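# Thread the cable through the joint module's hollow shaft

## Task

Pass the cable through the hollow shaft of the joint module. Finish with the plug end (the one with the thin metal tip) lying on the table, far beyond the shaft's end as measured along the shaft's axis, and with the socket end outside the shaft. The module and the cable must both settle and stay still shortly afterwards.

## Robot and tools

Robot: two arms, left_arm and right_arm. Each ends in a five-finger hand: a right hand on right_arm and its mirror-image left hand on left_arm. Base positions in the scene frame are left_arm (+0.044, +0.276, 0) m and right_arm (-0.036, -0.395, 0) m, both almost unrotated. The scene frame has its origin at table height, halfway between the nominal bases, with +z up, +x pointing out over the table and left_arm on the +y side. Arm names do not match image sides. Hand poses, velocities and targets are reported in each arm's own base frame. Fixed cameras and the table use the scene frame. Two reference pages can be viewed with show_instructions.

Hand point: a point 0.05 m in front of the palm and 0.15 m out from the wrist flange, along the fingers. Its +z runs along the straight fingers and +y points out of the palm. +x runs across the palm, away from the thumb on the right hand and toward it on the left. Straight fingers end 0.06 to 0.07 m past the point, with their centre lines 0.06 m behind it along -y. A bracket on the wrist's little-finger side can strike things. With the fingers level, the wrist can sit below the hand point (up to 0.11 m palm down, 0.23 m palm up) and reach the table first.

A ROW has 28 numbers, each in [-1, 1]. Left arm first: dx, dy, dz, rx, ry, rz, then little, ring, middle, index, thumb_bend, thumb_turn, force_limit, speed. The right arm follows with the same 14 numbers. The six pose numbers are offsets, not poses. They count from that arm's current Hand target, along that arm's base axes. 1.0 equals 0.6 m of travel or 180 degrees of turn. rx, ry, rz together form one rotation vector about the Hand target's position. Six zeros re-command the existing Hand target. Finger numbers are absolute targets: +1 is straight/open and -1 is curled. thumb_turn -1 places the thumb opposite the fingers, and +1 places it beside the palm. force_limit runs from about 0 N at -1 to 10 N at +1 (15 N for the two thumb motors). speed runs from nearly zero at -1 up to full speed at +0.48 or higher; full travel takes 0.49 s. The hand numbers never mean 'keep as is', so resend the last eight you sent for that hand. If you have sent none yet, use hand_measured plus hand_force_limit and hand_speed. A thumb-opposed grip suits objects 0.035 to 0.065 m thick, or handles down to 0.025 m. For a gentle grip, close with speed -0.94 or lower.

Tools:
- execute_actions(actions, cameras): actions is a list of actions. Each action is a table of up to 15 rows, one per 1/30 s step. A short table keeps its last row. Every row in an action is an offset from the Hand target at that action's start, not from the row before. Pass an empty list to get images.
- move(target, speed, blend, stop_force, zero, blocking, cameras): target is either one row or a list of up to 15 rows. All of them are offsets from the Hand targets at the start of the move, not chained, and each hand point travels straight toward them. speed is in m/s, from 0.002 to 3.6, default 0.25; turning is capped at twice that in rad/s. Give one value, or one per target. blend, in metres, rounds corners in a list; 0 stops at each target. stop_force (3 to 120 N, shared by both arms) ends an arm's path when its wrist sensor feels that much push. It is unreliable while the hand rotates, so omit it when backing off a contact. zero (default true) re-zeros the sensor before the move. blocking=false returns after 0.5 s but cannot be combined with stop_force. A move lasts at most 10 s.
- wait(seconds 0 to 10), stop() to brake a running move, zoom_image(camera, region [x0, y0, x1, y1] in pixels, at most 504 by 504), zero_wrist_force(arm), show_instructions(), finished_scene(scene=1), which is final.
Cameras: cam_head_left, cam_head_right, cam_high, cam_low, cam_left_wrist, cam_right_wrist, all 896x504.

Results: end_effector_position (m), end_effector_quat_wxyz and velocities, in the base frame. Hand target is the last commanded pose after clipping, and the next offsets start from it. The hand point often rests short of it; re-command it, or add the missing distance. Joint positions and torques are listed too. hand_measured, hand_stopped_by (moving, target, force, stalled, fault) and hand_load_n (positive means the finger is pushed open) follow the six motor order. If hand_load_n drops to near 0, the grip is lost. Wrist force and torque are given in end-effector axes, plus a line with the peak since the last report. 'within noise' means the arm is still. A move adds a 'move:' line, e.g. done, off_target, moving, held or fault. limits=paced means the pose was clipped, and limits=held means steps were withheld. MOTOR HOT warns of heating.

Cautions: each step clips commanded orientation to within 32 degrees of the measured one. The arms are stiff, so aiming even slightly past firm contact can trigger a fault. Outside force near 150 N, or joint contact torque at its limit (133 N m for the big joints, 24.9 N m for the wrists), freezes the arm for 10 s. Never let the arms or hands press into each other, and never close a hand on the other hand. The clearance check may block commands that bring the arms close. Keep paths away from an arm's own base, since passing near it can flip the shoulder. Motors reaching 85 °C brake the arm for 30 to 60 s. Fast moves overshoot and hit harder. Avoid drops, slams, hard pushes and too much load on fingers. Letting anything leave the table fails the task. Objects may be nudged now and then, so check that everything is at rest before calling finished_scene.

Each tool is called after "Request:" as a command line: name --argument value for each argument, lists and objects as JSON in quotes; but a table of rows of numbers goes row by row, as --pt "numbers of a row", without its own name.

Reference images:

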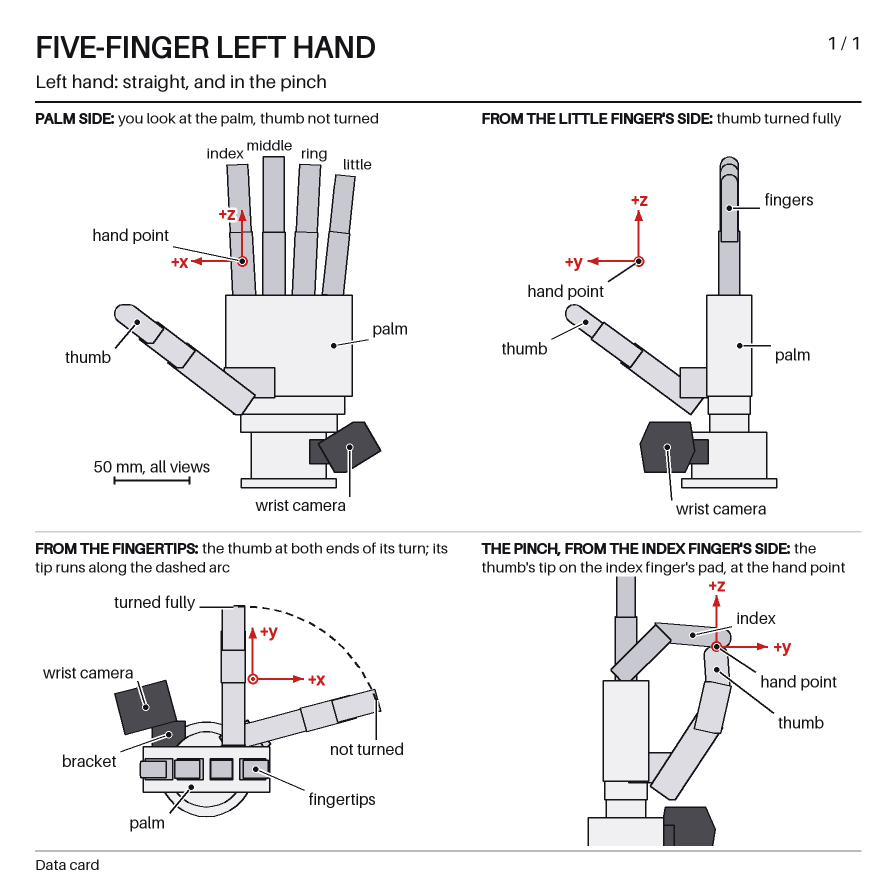

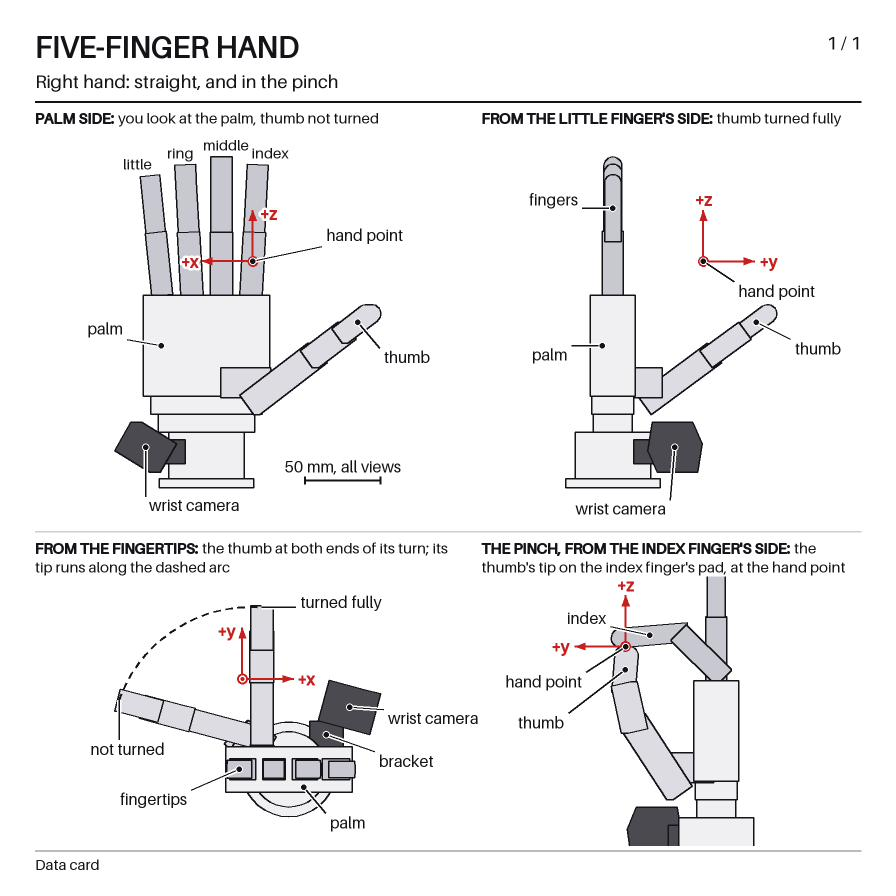

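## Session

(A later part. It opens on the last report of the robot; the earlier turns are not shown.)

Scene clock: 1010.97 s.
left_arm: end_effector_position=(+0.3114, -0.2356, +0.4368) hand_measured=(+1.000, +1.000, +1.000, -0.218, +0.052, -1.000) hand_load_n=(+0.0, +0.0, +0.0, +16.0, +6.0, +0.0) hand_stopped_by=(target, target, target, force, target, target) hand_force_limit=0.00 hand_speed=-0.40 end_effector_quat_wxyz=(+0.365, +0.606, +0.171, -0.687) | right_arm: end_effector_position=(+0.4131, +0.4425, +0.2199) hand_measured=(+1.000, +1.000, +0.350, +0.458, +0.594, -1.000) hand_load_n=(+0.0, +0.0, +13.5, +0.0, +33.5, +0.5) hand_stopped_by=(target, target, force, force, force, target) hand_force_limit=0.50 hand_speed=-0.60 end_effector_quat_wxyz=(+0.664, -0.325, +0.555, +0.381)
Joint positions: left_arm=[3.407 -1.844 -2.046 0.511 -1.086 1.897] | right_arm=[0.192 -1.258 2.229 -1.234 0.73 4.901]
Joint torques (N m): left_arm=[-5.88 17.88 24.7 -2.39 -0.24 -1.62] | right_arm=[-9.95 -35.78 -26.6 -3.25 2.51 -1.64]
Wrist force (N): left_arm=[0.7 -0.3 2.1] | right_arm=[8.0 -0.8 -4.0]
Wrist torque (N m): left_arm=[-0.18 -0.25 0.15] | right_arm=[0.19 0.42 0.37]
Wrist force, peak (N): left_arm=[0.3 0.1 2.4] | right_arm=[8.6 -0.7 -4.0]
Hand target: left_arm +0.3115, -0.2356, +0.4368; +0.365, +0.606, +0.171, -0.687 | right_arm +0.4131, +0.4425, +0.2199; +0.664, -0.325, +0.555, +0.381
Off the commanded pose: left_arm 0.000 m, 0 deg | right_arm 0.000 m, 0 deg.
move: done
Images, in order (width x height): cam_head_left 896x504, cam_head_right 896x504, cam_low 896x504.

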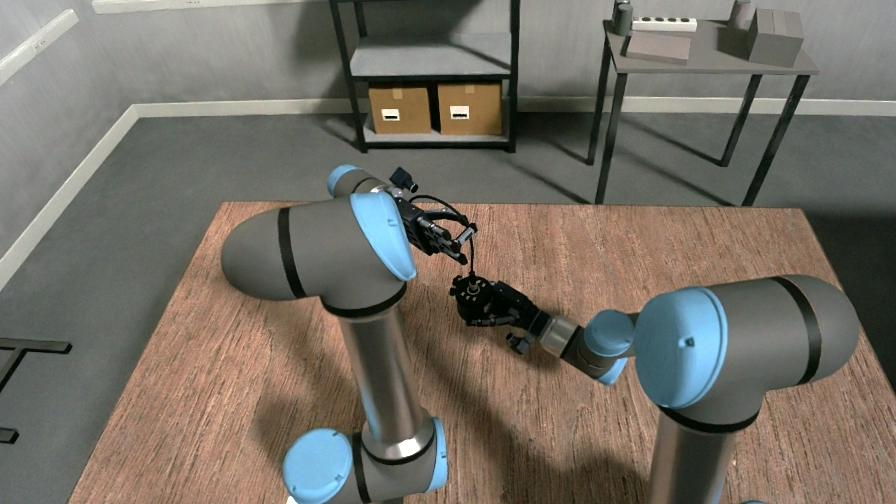

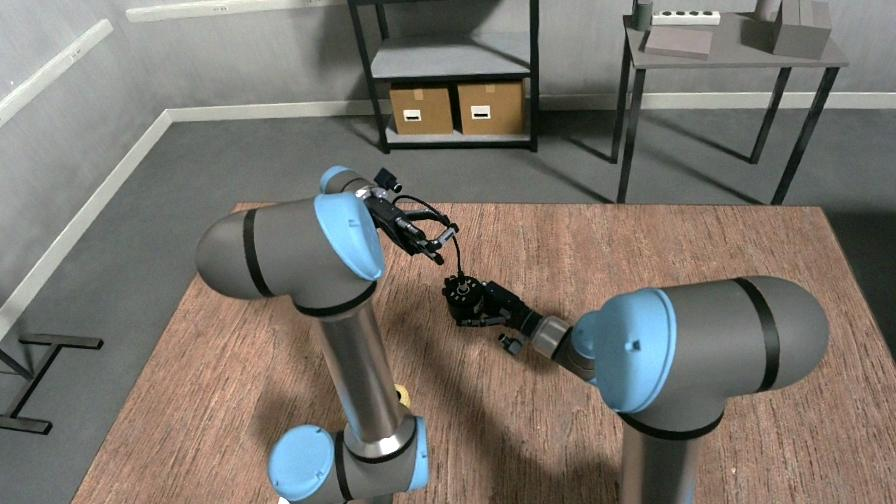

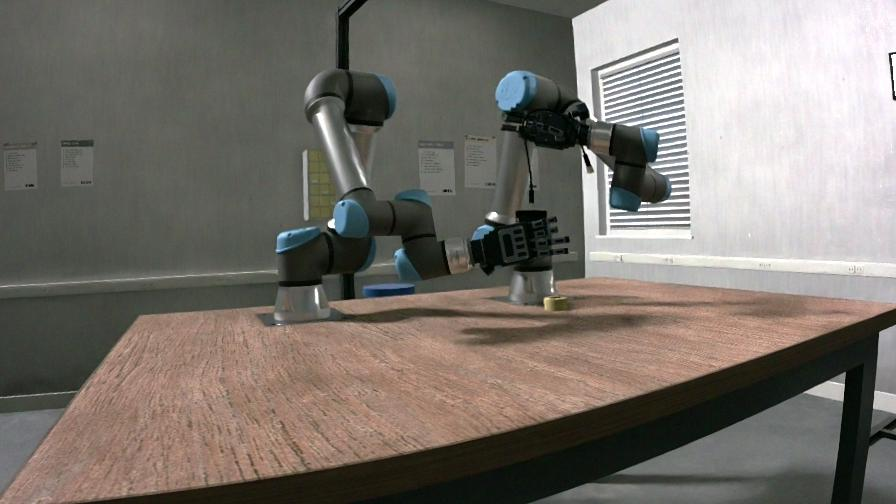

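Request:
move --target '[0.0,0.001,-0.03,0,0,0,1,1,1,-0.7,0.05,-1,0,-0.4,0,0,0,0,0,0,1,1,-0.6,-0.55,-0.2,-1,0.5,-0.6]' --speed 0.03 --cameras '["cam_head_left","cam_head_right","cam_low"]'

Request:
zoom_image --camera "cam_head_right" --region '[440, 230, 500, 315]'

Request:
zoom_image --camera "cam_low" --region '[500, 150, 570, 240]'

Scene clock: 1017.07 s.
left_arm: end_effector_position=(+0.3114, -0.2350, +0.4187) hand_measured=(+1.000, +1.000, +1.000, -0.218, +0.052, -1.000) hand_load_n=(+0.0, +0.0, +0.0, +15.5, +6.0, -1.5) hand_stopped_by=(target, target, target, force, target, target) hand_force_limit=0.00 hand_speed=-0.40 end_effector_quat_wxyz=(+0.365, +0.605, +0.171, -0.687) end_effector_velocity=(+0.000, +0.000, +0.002) end_effector_angular_velocity=(-0.003, +0.001, +0.000) | right_arm: end_effector_position=(+0.4131, +0.4425, +0.2199) hand_measured=(+1.000, +1.000, +0.350, +0.458, +0.594, -1.000) hand_load_n=(+0.0, +0.0, +13.5, +0.0, +33.0, +0.0) hand_stopped_by=(target, target, force, force, force, target) hand_force_limit=0.50 hand_speed=-0.60 end_effector_quat_wxyz=(+0.664, -0.325, +0.555, +0.381)
Joint positions: left_arm=[3.409 -1.878 -2.062 0.561 -1.087 1.897] | right_arm=[0.192 -1.258 2.229 -1.234 0.73 4.901]
Joint velocities: left_arm=[0 0.002 0.001 -0.006 0 0.003] | right_arm=[within noise]
Joint torques (N m): left_arm=[5.38 33.48 20.45 -3.07 -2.55 -1.97] | right_arm=[-9.24 -35.19 -24.93 -3.53 2.31 -1.73]
Wrist force (N): left_arm=[0.4 0.0 2.1] | right_arm=[8.3 -0.7 -4.0]
Wrist torque (N m): left_arm=[-0.15 -0.25 0.14] | right_arm=[0.19 0.40 0.37]
Wrist force, peak (N): left_arm=[0.6 -0.3 2.4] | right_arm=[8.6 -0.8 -4.1]
Hand target: left_arm +0.3115, -0.2350, +0.4188; +0.365, +0.606, +0.171, -0.687 | right_arm +0.4131, +0.4425, +0.2199; +0.664, -0.325, +0.555, +0.381
Off the commanded pose: left_arm 0.000 m, 0 deg | right_arm 0.000 m, 0 deg.
move: done
Images, in order (width x height): cam_head_left 896x504, cam_head_right 896x504, cam_low 896x504.

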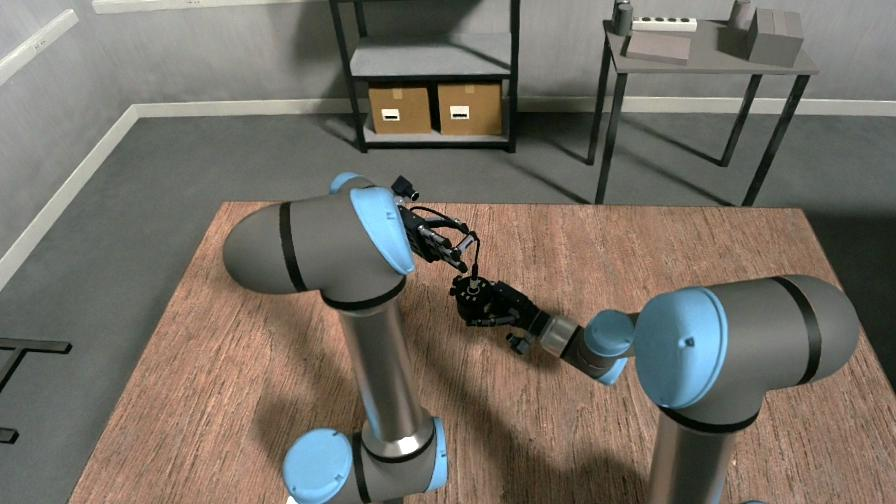

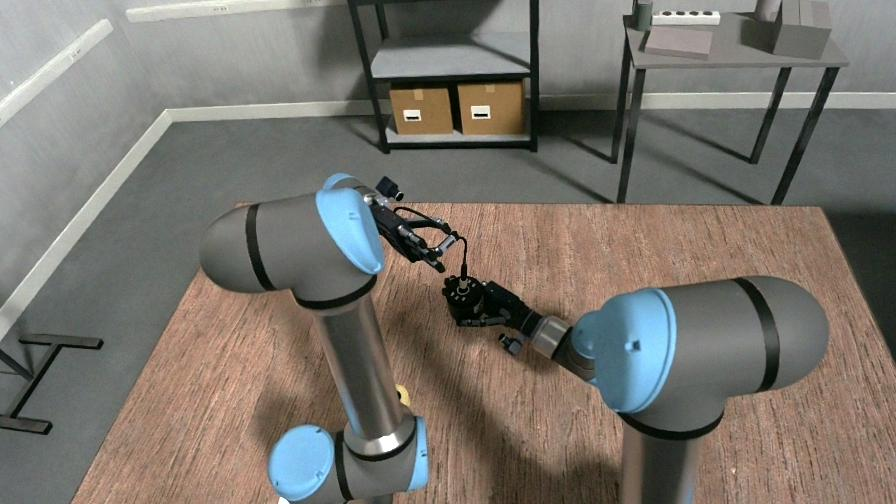

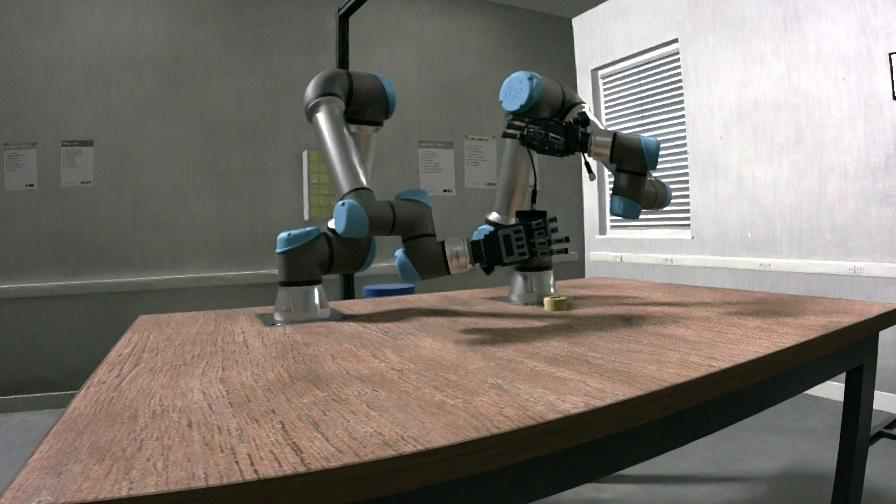

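Scaled by 5.929 from the camera's 896x504 image, which has a finer 1280x720 frame.

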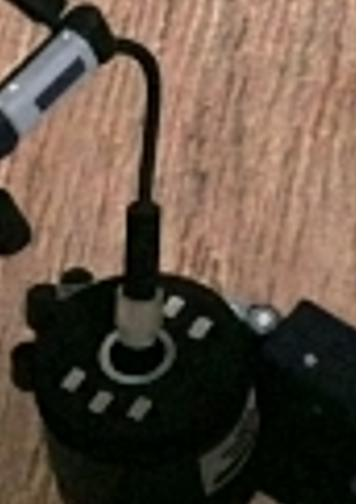

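Scaled by 5.600 from the camera's 896x504 image, which has a finer 1280x720 frame.

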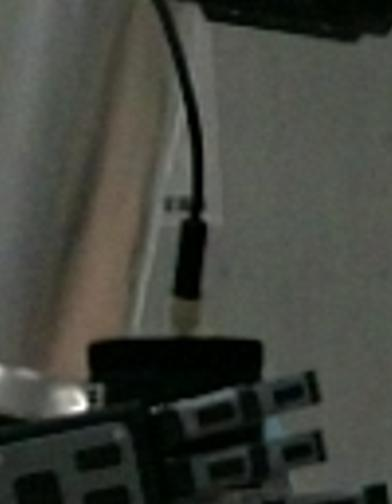

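Request:
move --pt "0 0 0.034 0 0 0 1 1 1 -0.7 0.05 -1 0 -0.4 0 0 0 0 0 0 1 1 -0.6 -0.55 -0.2 -1 0.5 -0.6" --pt "-0.007 0 0.034 0 0 0 1 1 1 -0.7 0.05 -1 0 -0.4 0 0 0 0 0 0 1 1 -0.6 -0.55 -0.2 -1 0.5 -0.6" --speed 0.03 --cameras '["cam_head_left","cam_head_right","cam_low"]'

Request:
zoom_image --camera "cam_head_right" --region '[440, 260, 485, 315]'

Request:
zoom_image --camera "cam_low" --region '[500, 180, 560, 240]'

Scene clock: 1028.20 s.
left_arm: end_effector_position=(+0.3071, -0.2350, +0.4392) hand_measured=(+1.000, +1.000, +1.000, -0.218, +0.052, -1.000) hand_load_n=(+0.0, +0.0, +0.0, +16.0, +6.0, +0.5) hand_stopped_by=(target, target, target, force, target, target) hand_force_limit=0.00 hand_speed=-0.40 end_effector_quat_wxyz=(+0.365, +0.606, +0.171, -0.687) | right_arm: end_effector_position=(+0.4131, +0.4425, +0.2199) hand_measured=(+1.000, +1.000, +0.350, +0.458, +0.594, -1.000) hand_load_n=(+0.0, +0.0, +13.0, +0.0, +33.0, +0.5) hand_stopped_by=(target, target, force, force, force, target) hand_force_limit=0.50 hand_speed=-0.60 end_effector_quat_wxyz=(+0.664, -0.325, +0.555, +0.381)
Joint positions: left_arm=[3.411 -1.832 -2.055 0.508 -1.09 1.896] | right_arm=[0.192 -1.258 2.229 -1.234 0.73 4.901]
Joint torques (N m): left_arm=[-0.58 15.64 24.36 -2.01 -0.99 -2.07] | right_arm=[-9.78 -34.79 -24.96 -3.58 2.38 -1.66]
Wrist force (N): left_arm=[1.1 -0.2 1.9] | right_arm=[7.6 -0.6 -3.7]
Wrist torque (N m): left_arm=[-0.17 -0.24 0.14] | right_arm=[0.20 0.42 0.36]
Wrist force, peak (N): left_arm=[1.2 -0.3 2.1] | right_arm=[8.7 -0.9 -3.8]
Hand target: left_arm +0.3073, -0.2350, +0.4392; +0.365, +0.606, +0.171, -0.687 | right_arm +0.4131, +0.4425, +0.2199; +0.664, -0.325, +0.555, +0.381
Off the commanded pose: left_arm 0.000 m, 0 deg | right_arm 0.000 m, 0 deg.
move: done
Images, in order (width x height): cam_head_left 896x504, cam_head_right 896x504, cam_low 896x504.

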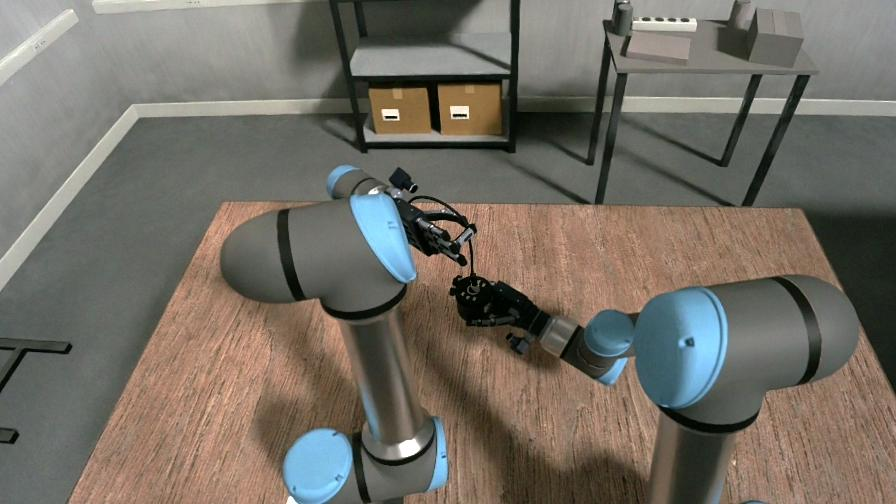

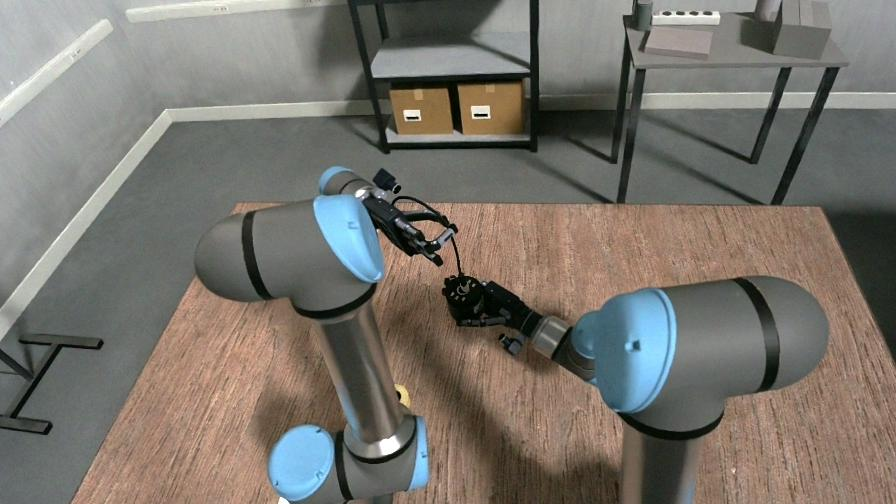

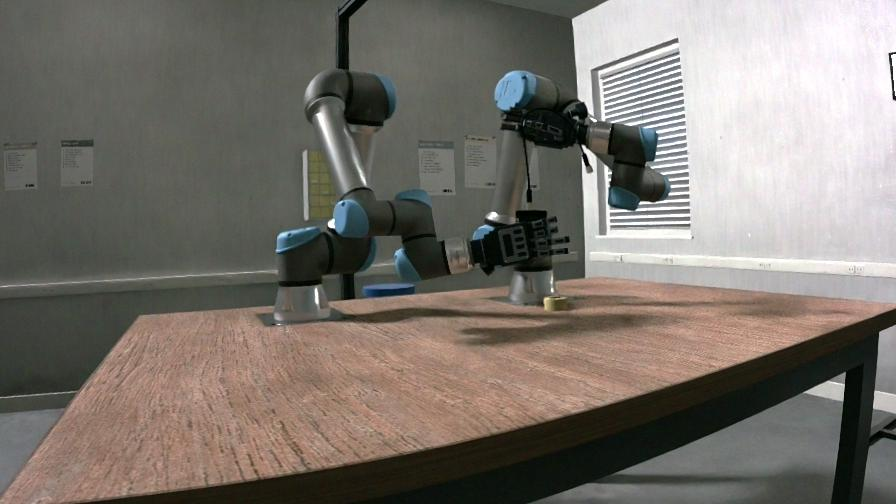

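Scaled by 9.164 from the camera's 896x504 image, which has a finer 1280x720 frame.

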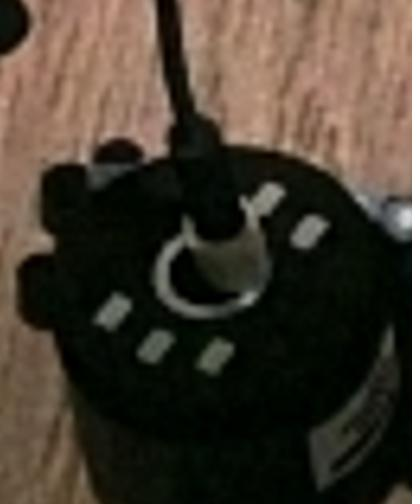

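Scaled by 8.400 from the camera's 896x504 image, which has a finer 1280x720 frame.

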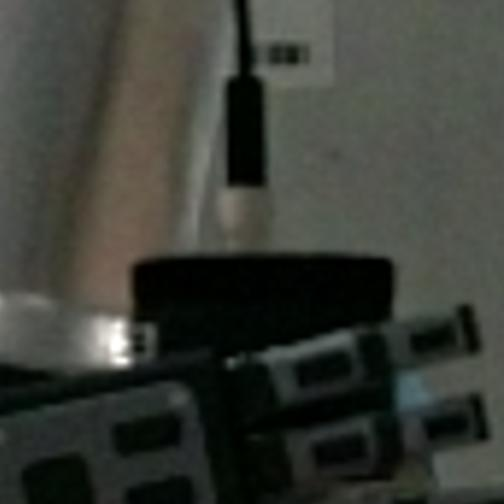

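Request:
move --pt "0.002 0.006 0 0 0 0 1 1 1 -0.7 0.05 -1 0 -0.4 0 0 0 0 0 0 1 1 -0.6 -0.55 -0.2 -1 0.5 -0.6" --pt "0.002 0.006 -0.017 0 0 0 1 1 1 -0.7 0.05 -1 0 -0.4 0 0 0 0 0 0 1 1 -0.6 -0.55 -0.2 -1 0.5 -0.6" --speed 0.03 --cameras '["cam_head_left","cam_head_right","cam_low"]'

Request:
zoom_image --camera "cam_head_right" --region '[440, 260, 485, 315]'

Request:
zoom_image --camera "cam_low" --region '[500, 180, 560, 240]'

Scene clock: 1049.33 s.
left_arm: end_effector_position=(+0.3084, -0.2314, +0.4289) hand_measured=(+1.000, +1.000, +1.000, -0.218, +0.052, -1.000) hand_load_n=(+0.0, +0.0, -0.5, +16.0, +6.0, +0.0) hand_stopped_by=(target, target, target, force, target, target) hand_force_limit=0.00 hand_speed=-0.40 end_effector_quat_wxyz=(+0.365, +0.605, +0.171, -0.687) end_effector_velocity=(+0.000, +0.000, +0.002) end_effector_angular_velocity=(-0.001, +0.001, +0.000) | right_arm: end_effector_position=(+0.4131, +0.4425, +0.2199) hand_measured=(+1.000, +1.000, +0.350, +0.458, +0.594, -1.000) hand_load_n=(+0.0, +0.0, +13.5, +0.0, +33.0, +0.0) hand_stopped_by=(target, target, force, force, force, target) hand_force_limit=0.50 hand_speed=-0.60 end_effector_quat_wxyz=(+0.664, -0.325, +0.555, +0.381)
Joint positions: left_arm=[3.419 -1.853 -2.062 0.536 -1.097 1.894] | right_arm=[0.192 -1.258 2.229 -1.234 0.73 4.901]
Joint velocities: left_arm=[0 0.002 0.001 -0.005 0 0] | right_arm=[within noise]
Joint torques (N m): left_arm=[-8.34 30.82 22.14 -3.35 2.12 -0.42] | right_arm=[-9.5 -35.49 -24.15 -3.65 2.32 -1.29]
Wrist force (N): left_arm=[0.8 0.0 2.0] | right_arm=[7.9 -0.6 -4.0]
Wrist torque (N m): left_arm=[-0.13 -0.25 0.14] | right_arm=[0.20 0.44 0.35]
Wrist force, peak (N): left_arm=[1.5 -0.3 2.1] | right_arm=[8.3 -0.9 -3.7]
Hand target: left_arm +0.3085, -0.2314, +0.4290; +0.365, +0.606, +0.171, -0.687 | right_arm +0.4131, +0.4425, +0.2199; +0.664, -0.325, +0.555, +0.381
Off the commanded pose: left_arm 0.000 m, 0 deg | right_arm 0.000 m, 0 deg.
move: done
Images, in order (width x height): cam_head_left 896x504, cam_head_right 896x504, cam_low 896x504.

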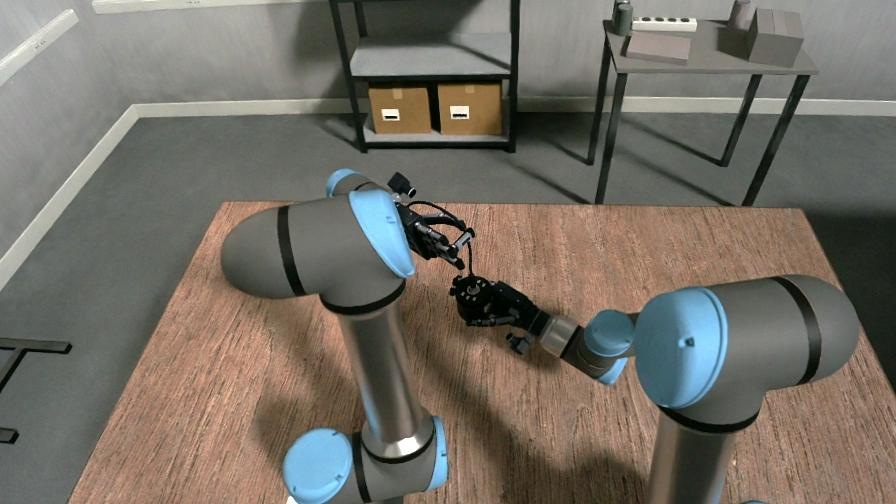

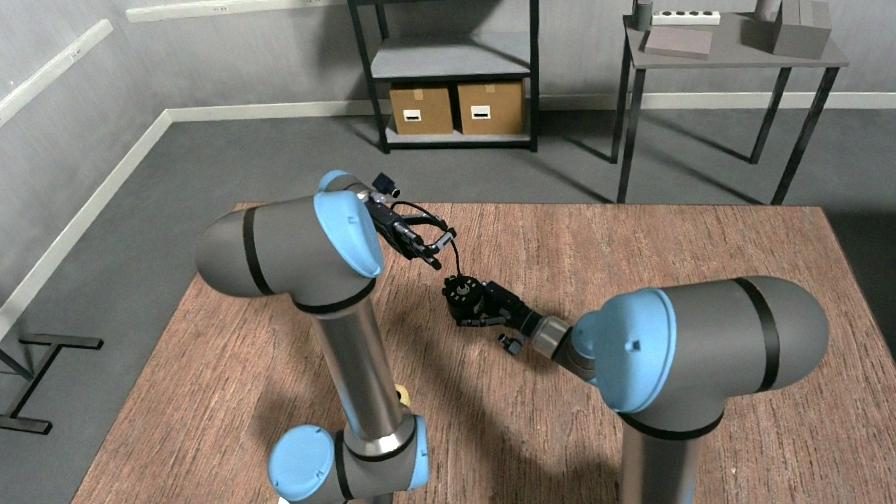

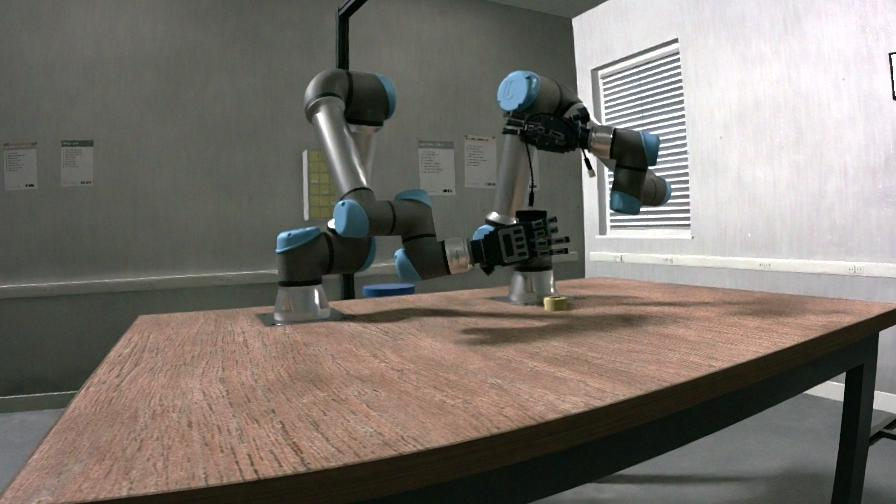

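Scaled by 9.164 from the camera's 896x504 image, which has a finer 1280x720 frame.

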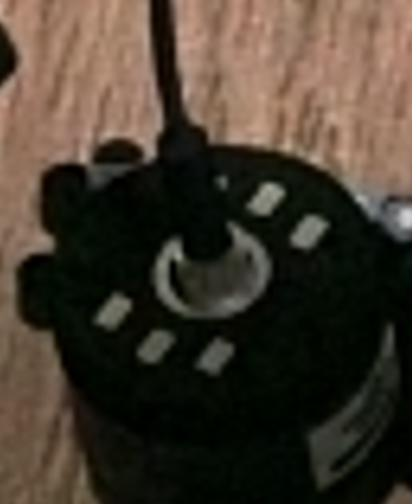

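Scaled by 8.400 from the camera's 896x504 image, which has a finer 1280x720 frame.

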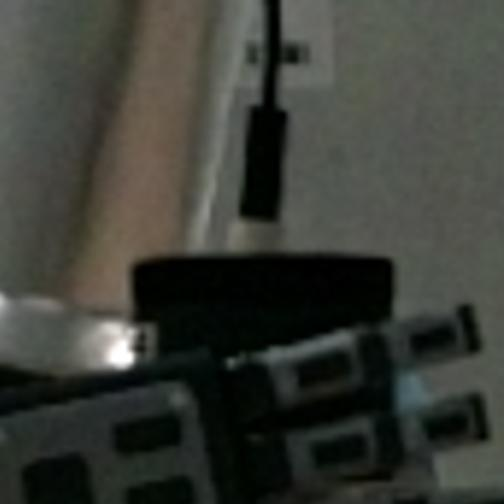

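Request:
move --target '[0,0,-0.02,0,0,0,1,1,1,-0.7,0.05,-1,0,-0.4,0,0,0,0,0,0,1,1,-0.6,-0.55,-0.2,-1,0.5,-0.6]' --speed 0.03 --cameras '["cam_head_right","cam_low"]'

Request:
zoom_image --camera "cam_head_right" --region '[440, 240, 485, 315]'

Request:
zoom_image --camera "cam_low" --region '[500, 180, 560, 240]'

Scene clock: 1054.57 s.
left_arm: end_effector_position=(+0.3084, -0.2315, +0.4169) hand_measured=(+1.000, +1.000, +1.000, -0.218, +0.052, -1.000) hand_load_n=(+0.0, +0.0, +0.0, +16.0, +6.0, +0.5) hand_stopped_by=(target, target, target, force, target, target) hand_force_limit=0.00 hand_speed=-0.40 end_effector_quat_wxyz=(+0.365, +0.605, +0.171, -0.687) end_effector_velocity=(+0.000, +0.000, +0.001) end_effector_angular_velocity=(-0.001, +0.006, +0.002) | right_arm: end_effector_position=(+0.4131, +0.4425, +0.2199) hand_measured=(+1.000, +1.000, +0.350, +0.458, +0.594, -1.000) hand_load_n=(+0.0, +0.0, +13.5, -0.5, +33.0, +0.5) hand_stopped_by=(target, target, force, force, force, target) hand_force_limit=0.50 hand_speed=-0.60 end_effector_quat_wxyz=(+0.664, -0.325, +0.555, +0.381)
Joint positions: left_arm=[3.419 -1.876 -2.072 0.57 -1.097 1.894] | right_arm=[0.192 -1.258 2.229 -1.234 0.73 4.901]
Joint velocities: left_arm=[0.001 0.001 -0.002 -0.005 0.001 -0.001] | right_arm=[within noise]
Joint torques (N m): left_arm=[-6.11 32.44 17.53 -3.84 1.31 1.31] | right_arm=[-8.37 -34.36 -23.96 -3.54 2.09 -1.57]
Wrist force (N): left_arm=[0.9 -0.2 1.8] | right_arm=[7.6 -0.8 -3.7]
Wrist torque (N m): left_arm=[-0.14 -0.27 0.12] | right_arm=[0.15 0.42 0.35]
Wrist force, peak (N): left_arm=[1.2 -0.3 2.1] | right_arm=[8.5 -0.8 -4.0]
Hand target: left_arm +0.3085, -0.2314, +0.4170; +0.365, +0.606, +0.171, -0.687 | right_arm +0.4131, +0.4425, +0.2199; +0.664, -0.325, +0.555, +0.381
Off the commanded pose: left_arm 0.000 m, 0 deg | right_arm 0.000 m, 0 deg.
move: done
Images, in order (width x height): cam_head_right 896x504, cam_low 896x504.

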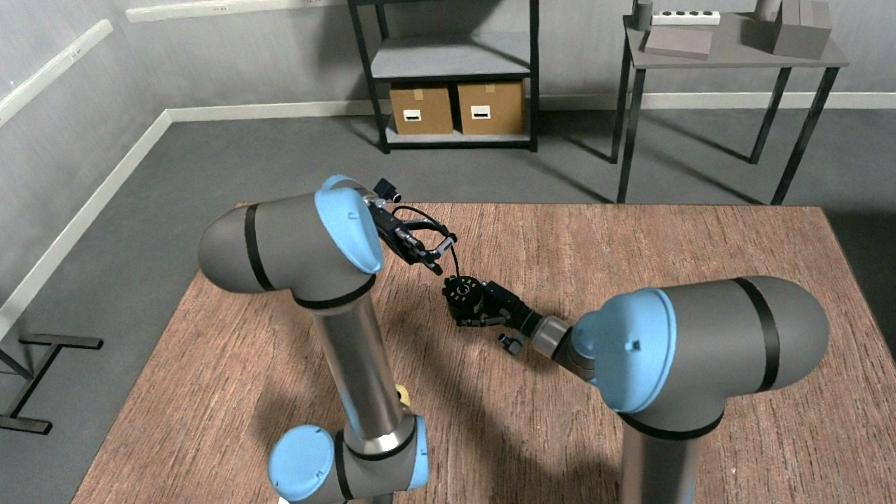

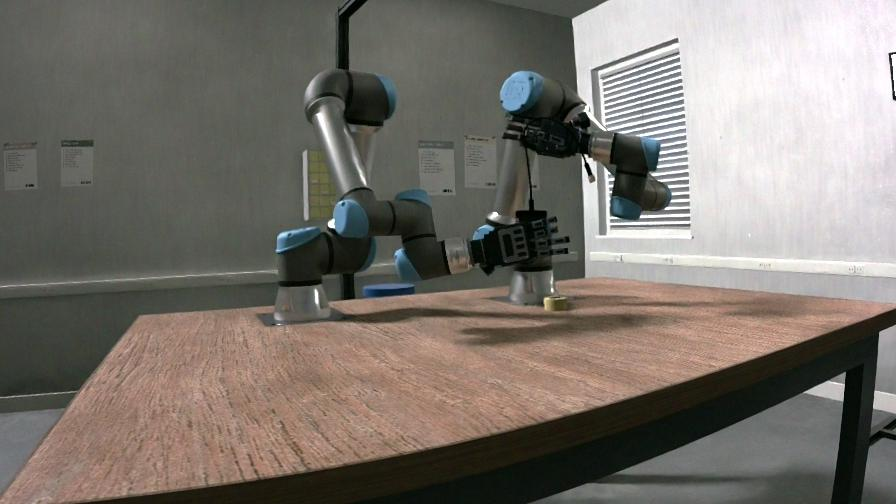

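Scaled by 6.720 from the camera's 896x504 image, which has a finer 1280x720 frame.

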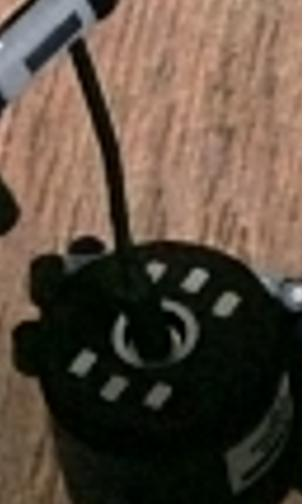

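Scaled by 8.400 from the camera's 896x504 image, which has a finer 1280x720 frame.

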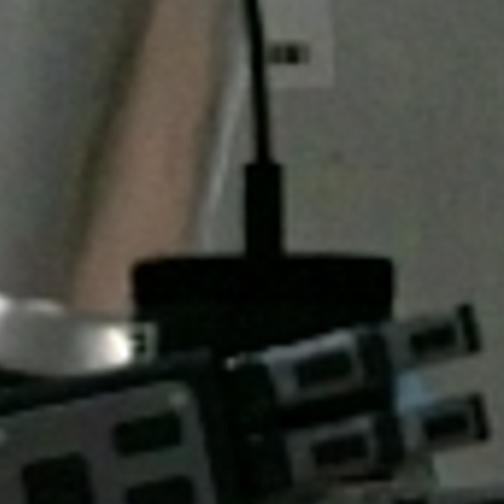

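Request:
move --target '[0,0,-0.1,0,0,0,1,1,1,-0.7,0.05,-1,0,-0.4,0,0,0,0,0,0,1,1,-0.6,-0.55,-0.2,-1,0.5,-0.6]' --speed 0.05 --cameras '["cam_head_right","cam_low"]'

Request:
zoom_image --camera "cam_head_right" --region '[400, 200, 520, 360]'

Request:
zoom_image --camera "cam_low" --region '[470, 110, 610, 300]'

Scene clock: 1066.93 s.
left_arm: end_effector_position=(+0.3084, -0.2315, +0.3570) hand_measured=(+1.000, +1.000, +1.000, -0.218, +0.052, -1.000) hand_load_n=(+0.0, +0.0, +0.0, +16.0, +6.0, +0.0) hand_stopped_by=(target, target, target, force, target, target) hand_force_limit=0.00 hand_speed=-0.40 end_effector_quat_wxyz=(+0.365, +0.605, +0.171, -0.687) | right_arm: end_effector_position=(+0.4131, +0.4425, +0.2199) hand_measured=(+1.000, +1.000, +0.350, +0.458, +0.594, -1.000) hand_load_n=(+0.0, +0.0, +13.5, +0.0, +33.0, +0.5) hand_stopped_by=(target, target, force, force, force, target) hand_force_limit=0.50 hand_speed=-0.60 end_effector_quat_wxyz=(+0.664, -0.325, +0.555, +0.381)
Joint positions: left_arm=[3.419 -2.002 -2.11 0.734 -1.097 1.894] | right_arm=[0.192 -1.258 2.229 -1.234 0.73 4.901]
Joint torques (N m): left_arm=[5.84 35.7 18.11 -3.66 -0.2 0.2] | right_arm=[-8.46 -33.21 -24.69 -3.54 1.94 -1.61]
Wrist force (N): left_arm=[0.7 -0.1 1.6] | right_arm=[8.1 -0.9 -3.5]
Wrist torque (N m): left_arm=[-0.17 -0.30 0.08] | right_arm=[0.14 0.35 0.38]
Wrist force, peak (N): left_arm=[1.1 -0.3 2.3] | right_arm=[8.1 -0.7 -4.0]
Hand target: left_arm +0.3085, -0.2314, +0.3570; +0.365, +0.606, +0.171, -0.687 | right_arm +0.4131, +0.4425, +0.2199; +0.664, -0.325, +0.555, +0.381
Off the commanded pose: left_arm 0.000 m, 0 deg | right_arm 0.000 m, 0 deg.
move: done
Images, in order (width x height): cam_head_right 896x504, cam_low 896x504.

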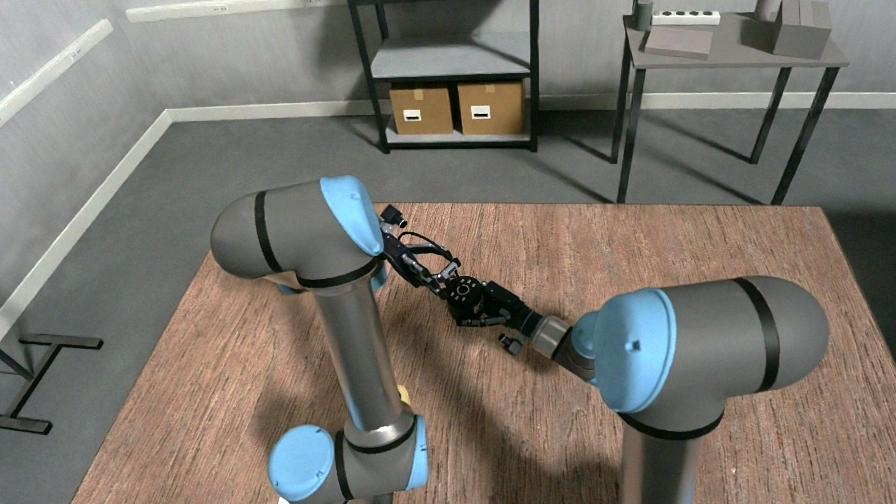

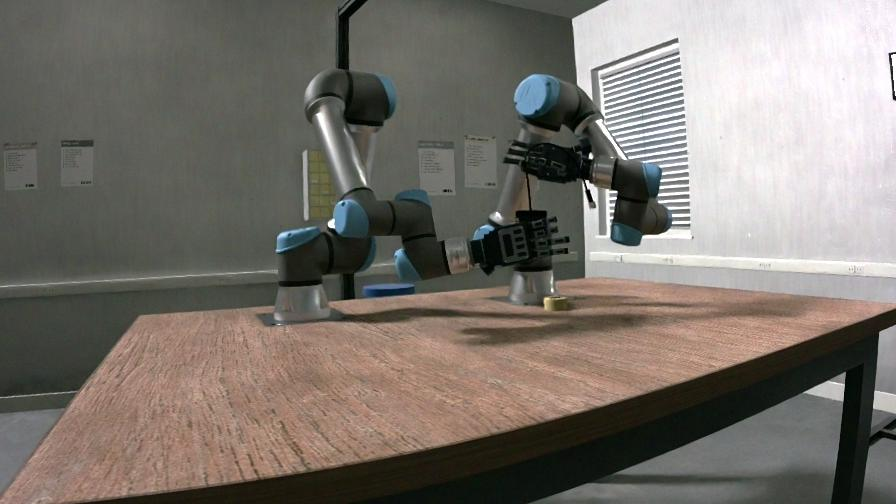

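Scaled by 3.150 from the camera's 896x504 image, which has a finer 1280x720 frame.

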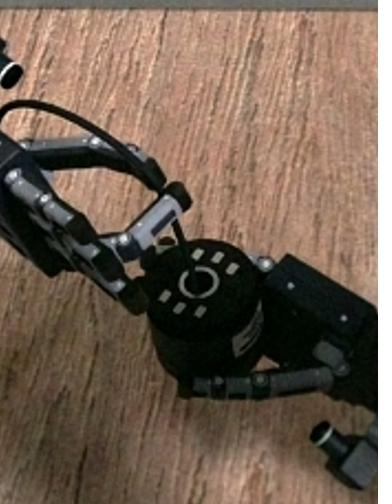

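Scaled by 2.653 from the camera's 896x504 image, which has a finer 1280x720 frame.

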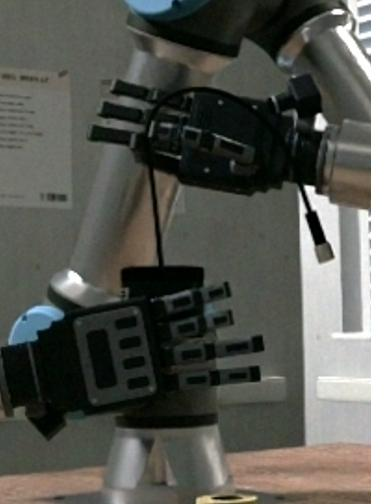

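Request:
move --target '[0.02,-0.015,-0.09,0,0,0,1,1,1,-0.7,0.05,-1,0,-0.4,0,0,0,0,0,0,1,1,-0.6,-0.55,-0.2,-1,0.5,-0.6]' --speed 0.05 --stop_force 15 --cameras '["cam_head_right","cam_low","cam_right_wrist","cam_left_wrist"]'

Request:
zoom_image --camera "cam_head_right" --region '[400, 200, 520, 360]'

Request:
zoom_image --camera "cam_low" --region '[470, 110, 610, 300]'

Scene clock: 1075.20 s.
left_arm: end_effector_position=(+0.3205, -0.2404, +0.3030) hand_measured=(+1.000, +1.000, +1.000, -0.218, +0.052, -1.000) hand_load_n=(+0.0, +0.0, +0.0, +16.0, +6.0, +0.0) hand_stopped_by=(target, target, target, force, target, target) hand_force_limit=0.00 hand_speed=-0.40 end_effector_quat_wxyz=(+0.365, +0.606, +0.171, -0.687) | right_arm: end_effector_position=(+0.4131, +0.4425, +0.2199) hand_measured=(+1.000, +1.000, +0.350, +0.458, +0.594, -1.000) hand_load_n=(+0.0, +0.0, +13.5, +0.0, +33.0, +0.5) hand_stopped_by=(target, target, force, force, force, target) hand_force_limit=0.50 hand_speed=-0.60 end_effector_quat_wxyz=(+0.664, -0.325, +0.555, +0.381)
Joint positions: left_arm=[3.391 -2.146 -2.088 0.852 -1.07 1.901] | right_arm=[0.192 -1.258 2.229 -1.234 0.73 4.901]
Joint torques (N m): left_arm=[7.03 38.24 -0.02 -3.26 -2.74 -1.5] | right_arm=[-8.52 -34.71 -22.34 -3.49 1.8 -1.19]
Wrist force (N): left_arm=[0.7 -0.3 1.6] | right_arm=[7.6 -1.1 -3.7]
Wrist torque (N m): left_arm=[-0.18 -0.29 0.00] | right_arm=[0.11 0.42 0.33]
Wrist force, peak (N): left_arm=[1.0 0.0 2.0] | right_arm=[8.0 -0.6 -4.2]
Hand target: left_arm +0.3205, -0.2404, +0.3030; +0.365, +0.606, +0.171, -0.687 | right_arm +0.4131, +0.4425, +0.2199; +0.664, -0.325, +0.555, +0.381
Off the commanded pose: left_arm 0.000 m, 0 deg | right_arm 0.000 m, 0 deg.
move: done
Images, in order (width x height): cam_head_right 896x504, cam_low 896x504, cam_left_wrist 896x504, cam_right_wrist 896x504.

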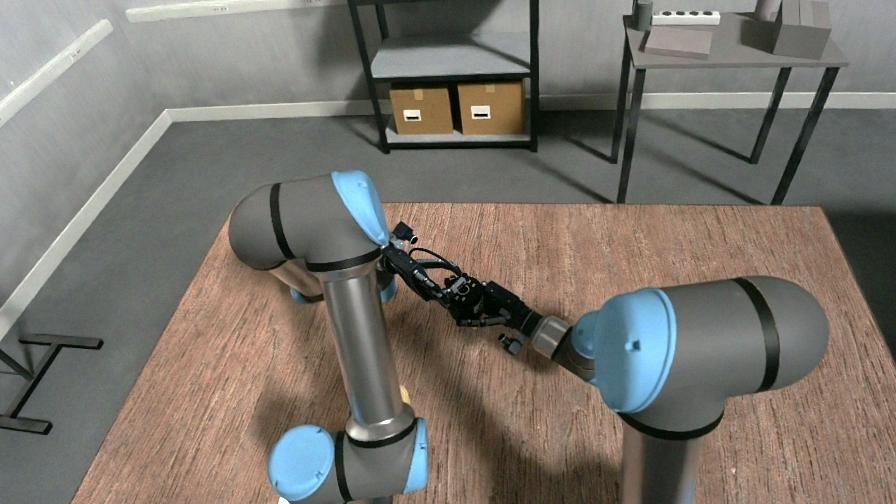

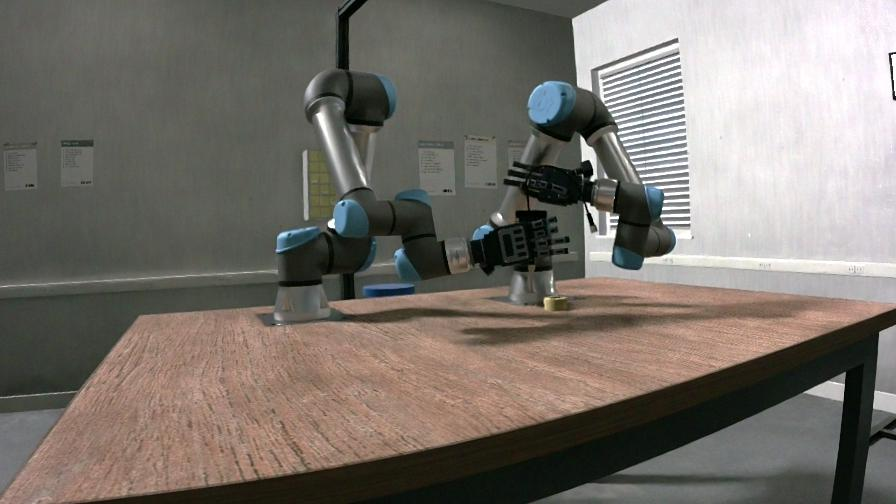

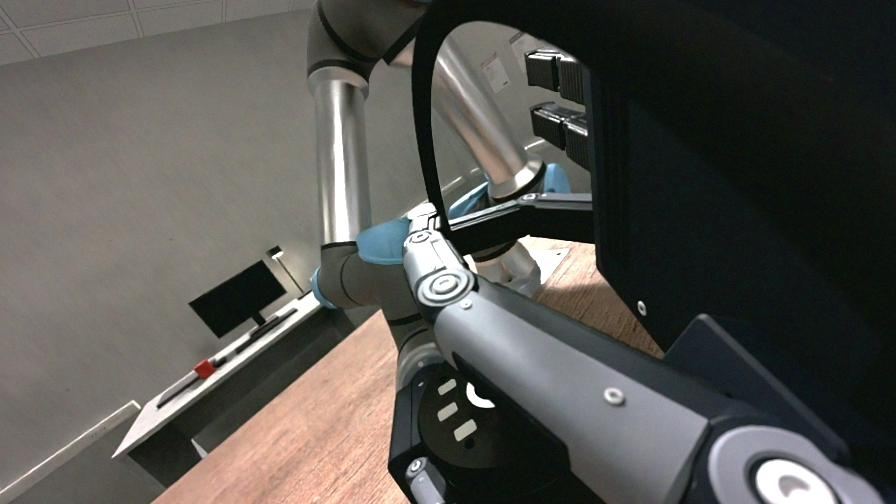

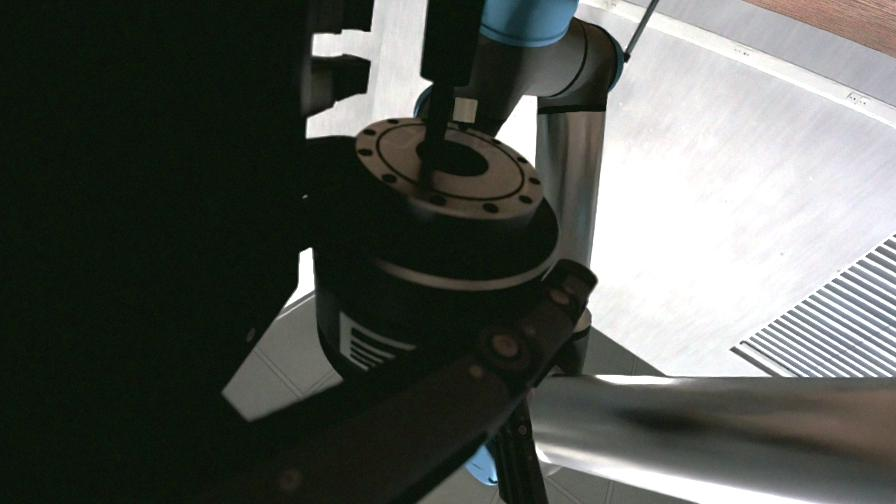

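Scaled by 3.150 from the camera's 896x504 image, which has a finer 1280x720 frame.

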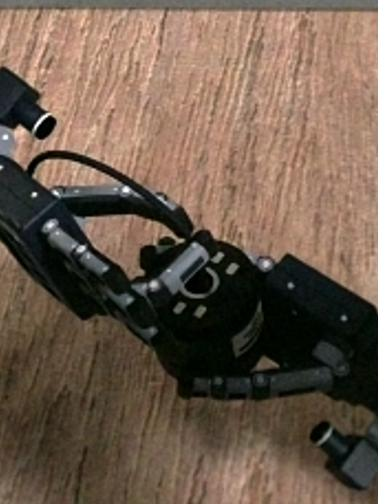

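Scaled by 2.653 from the camera's 896x504 image, which has a finer 1280x720 frame.

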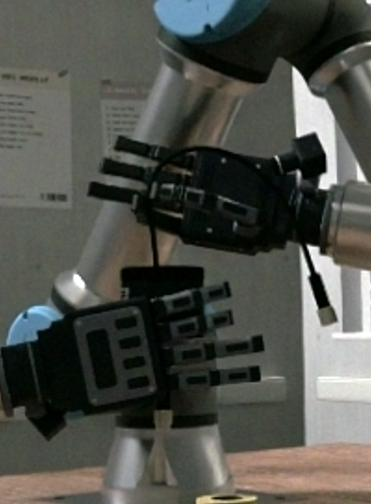

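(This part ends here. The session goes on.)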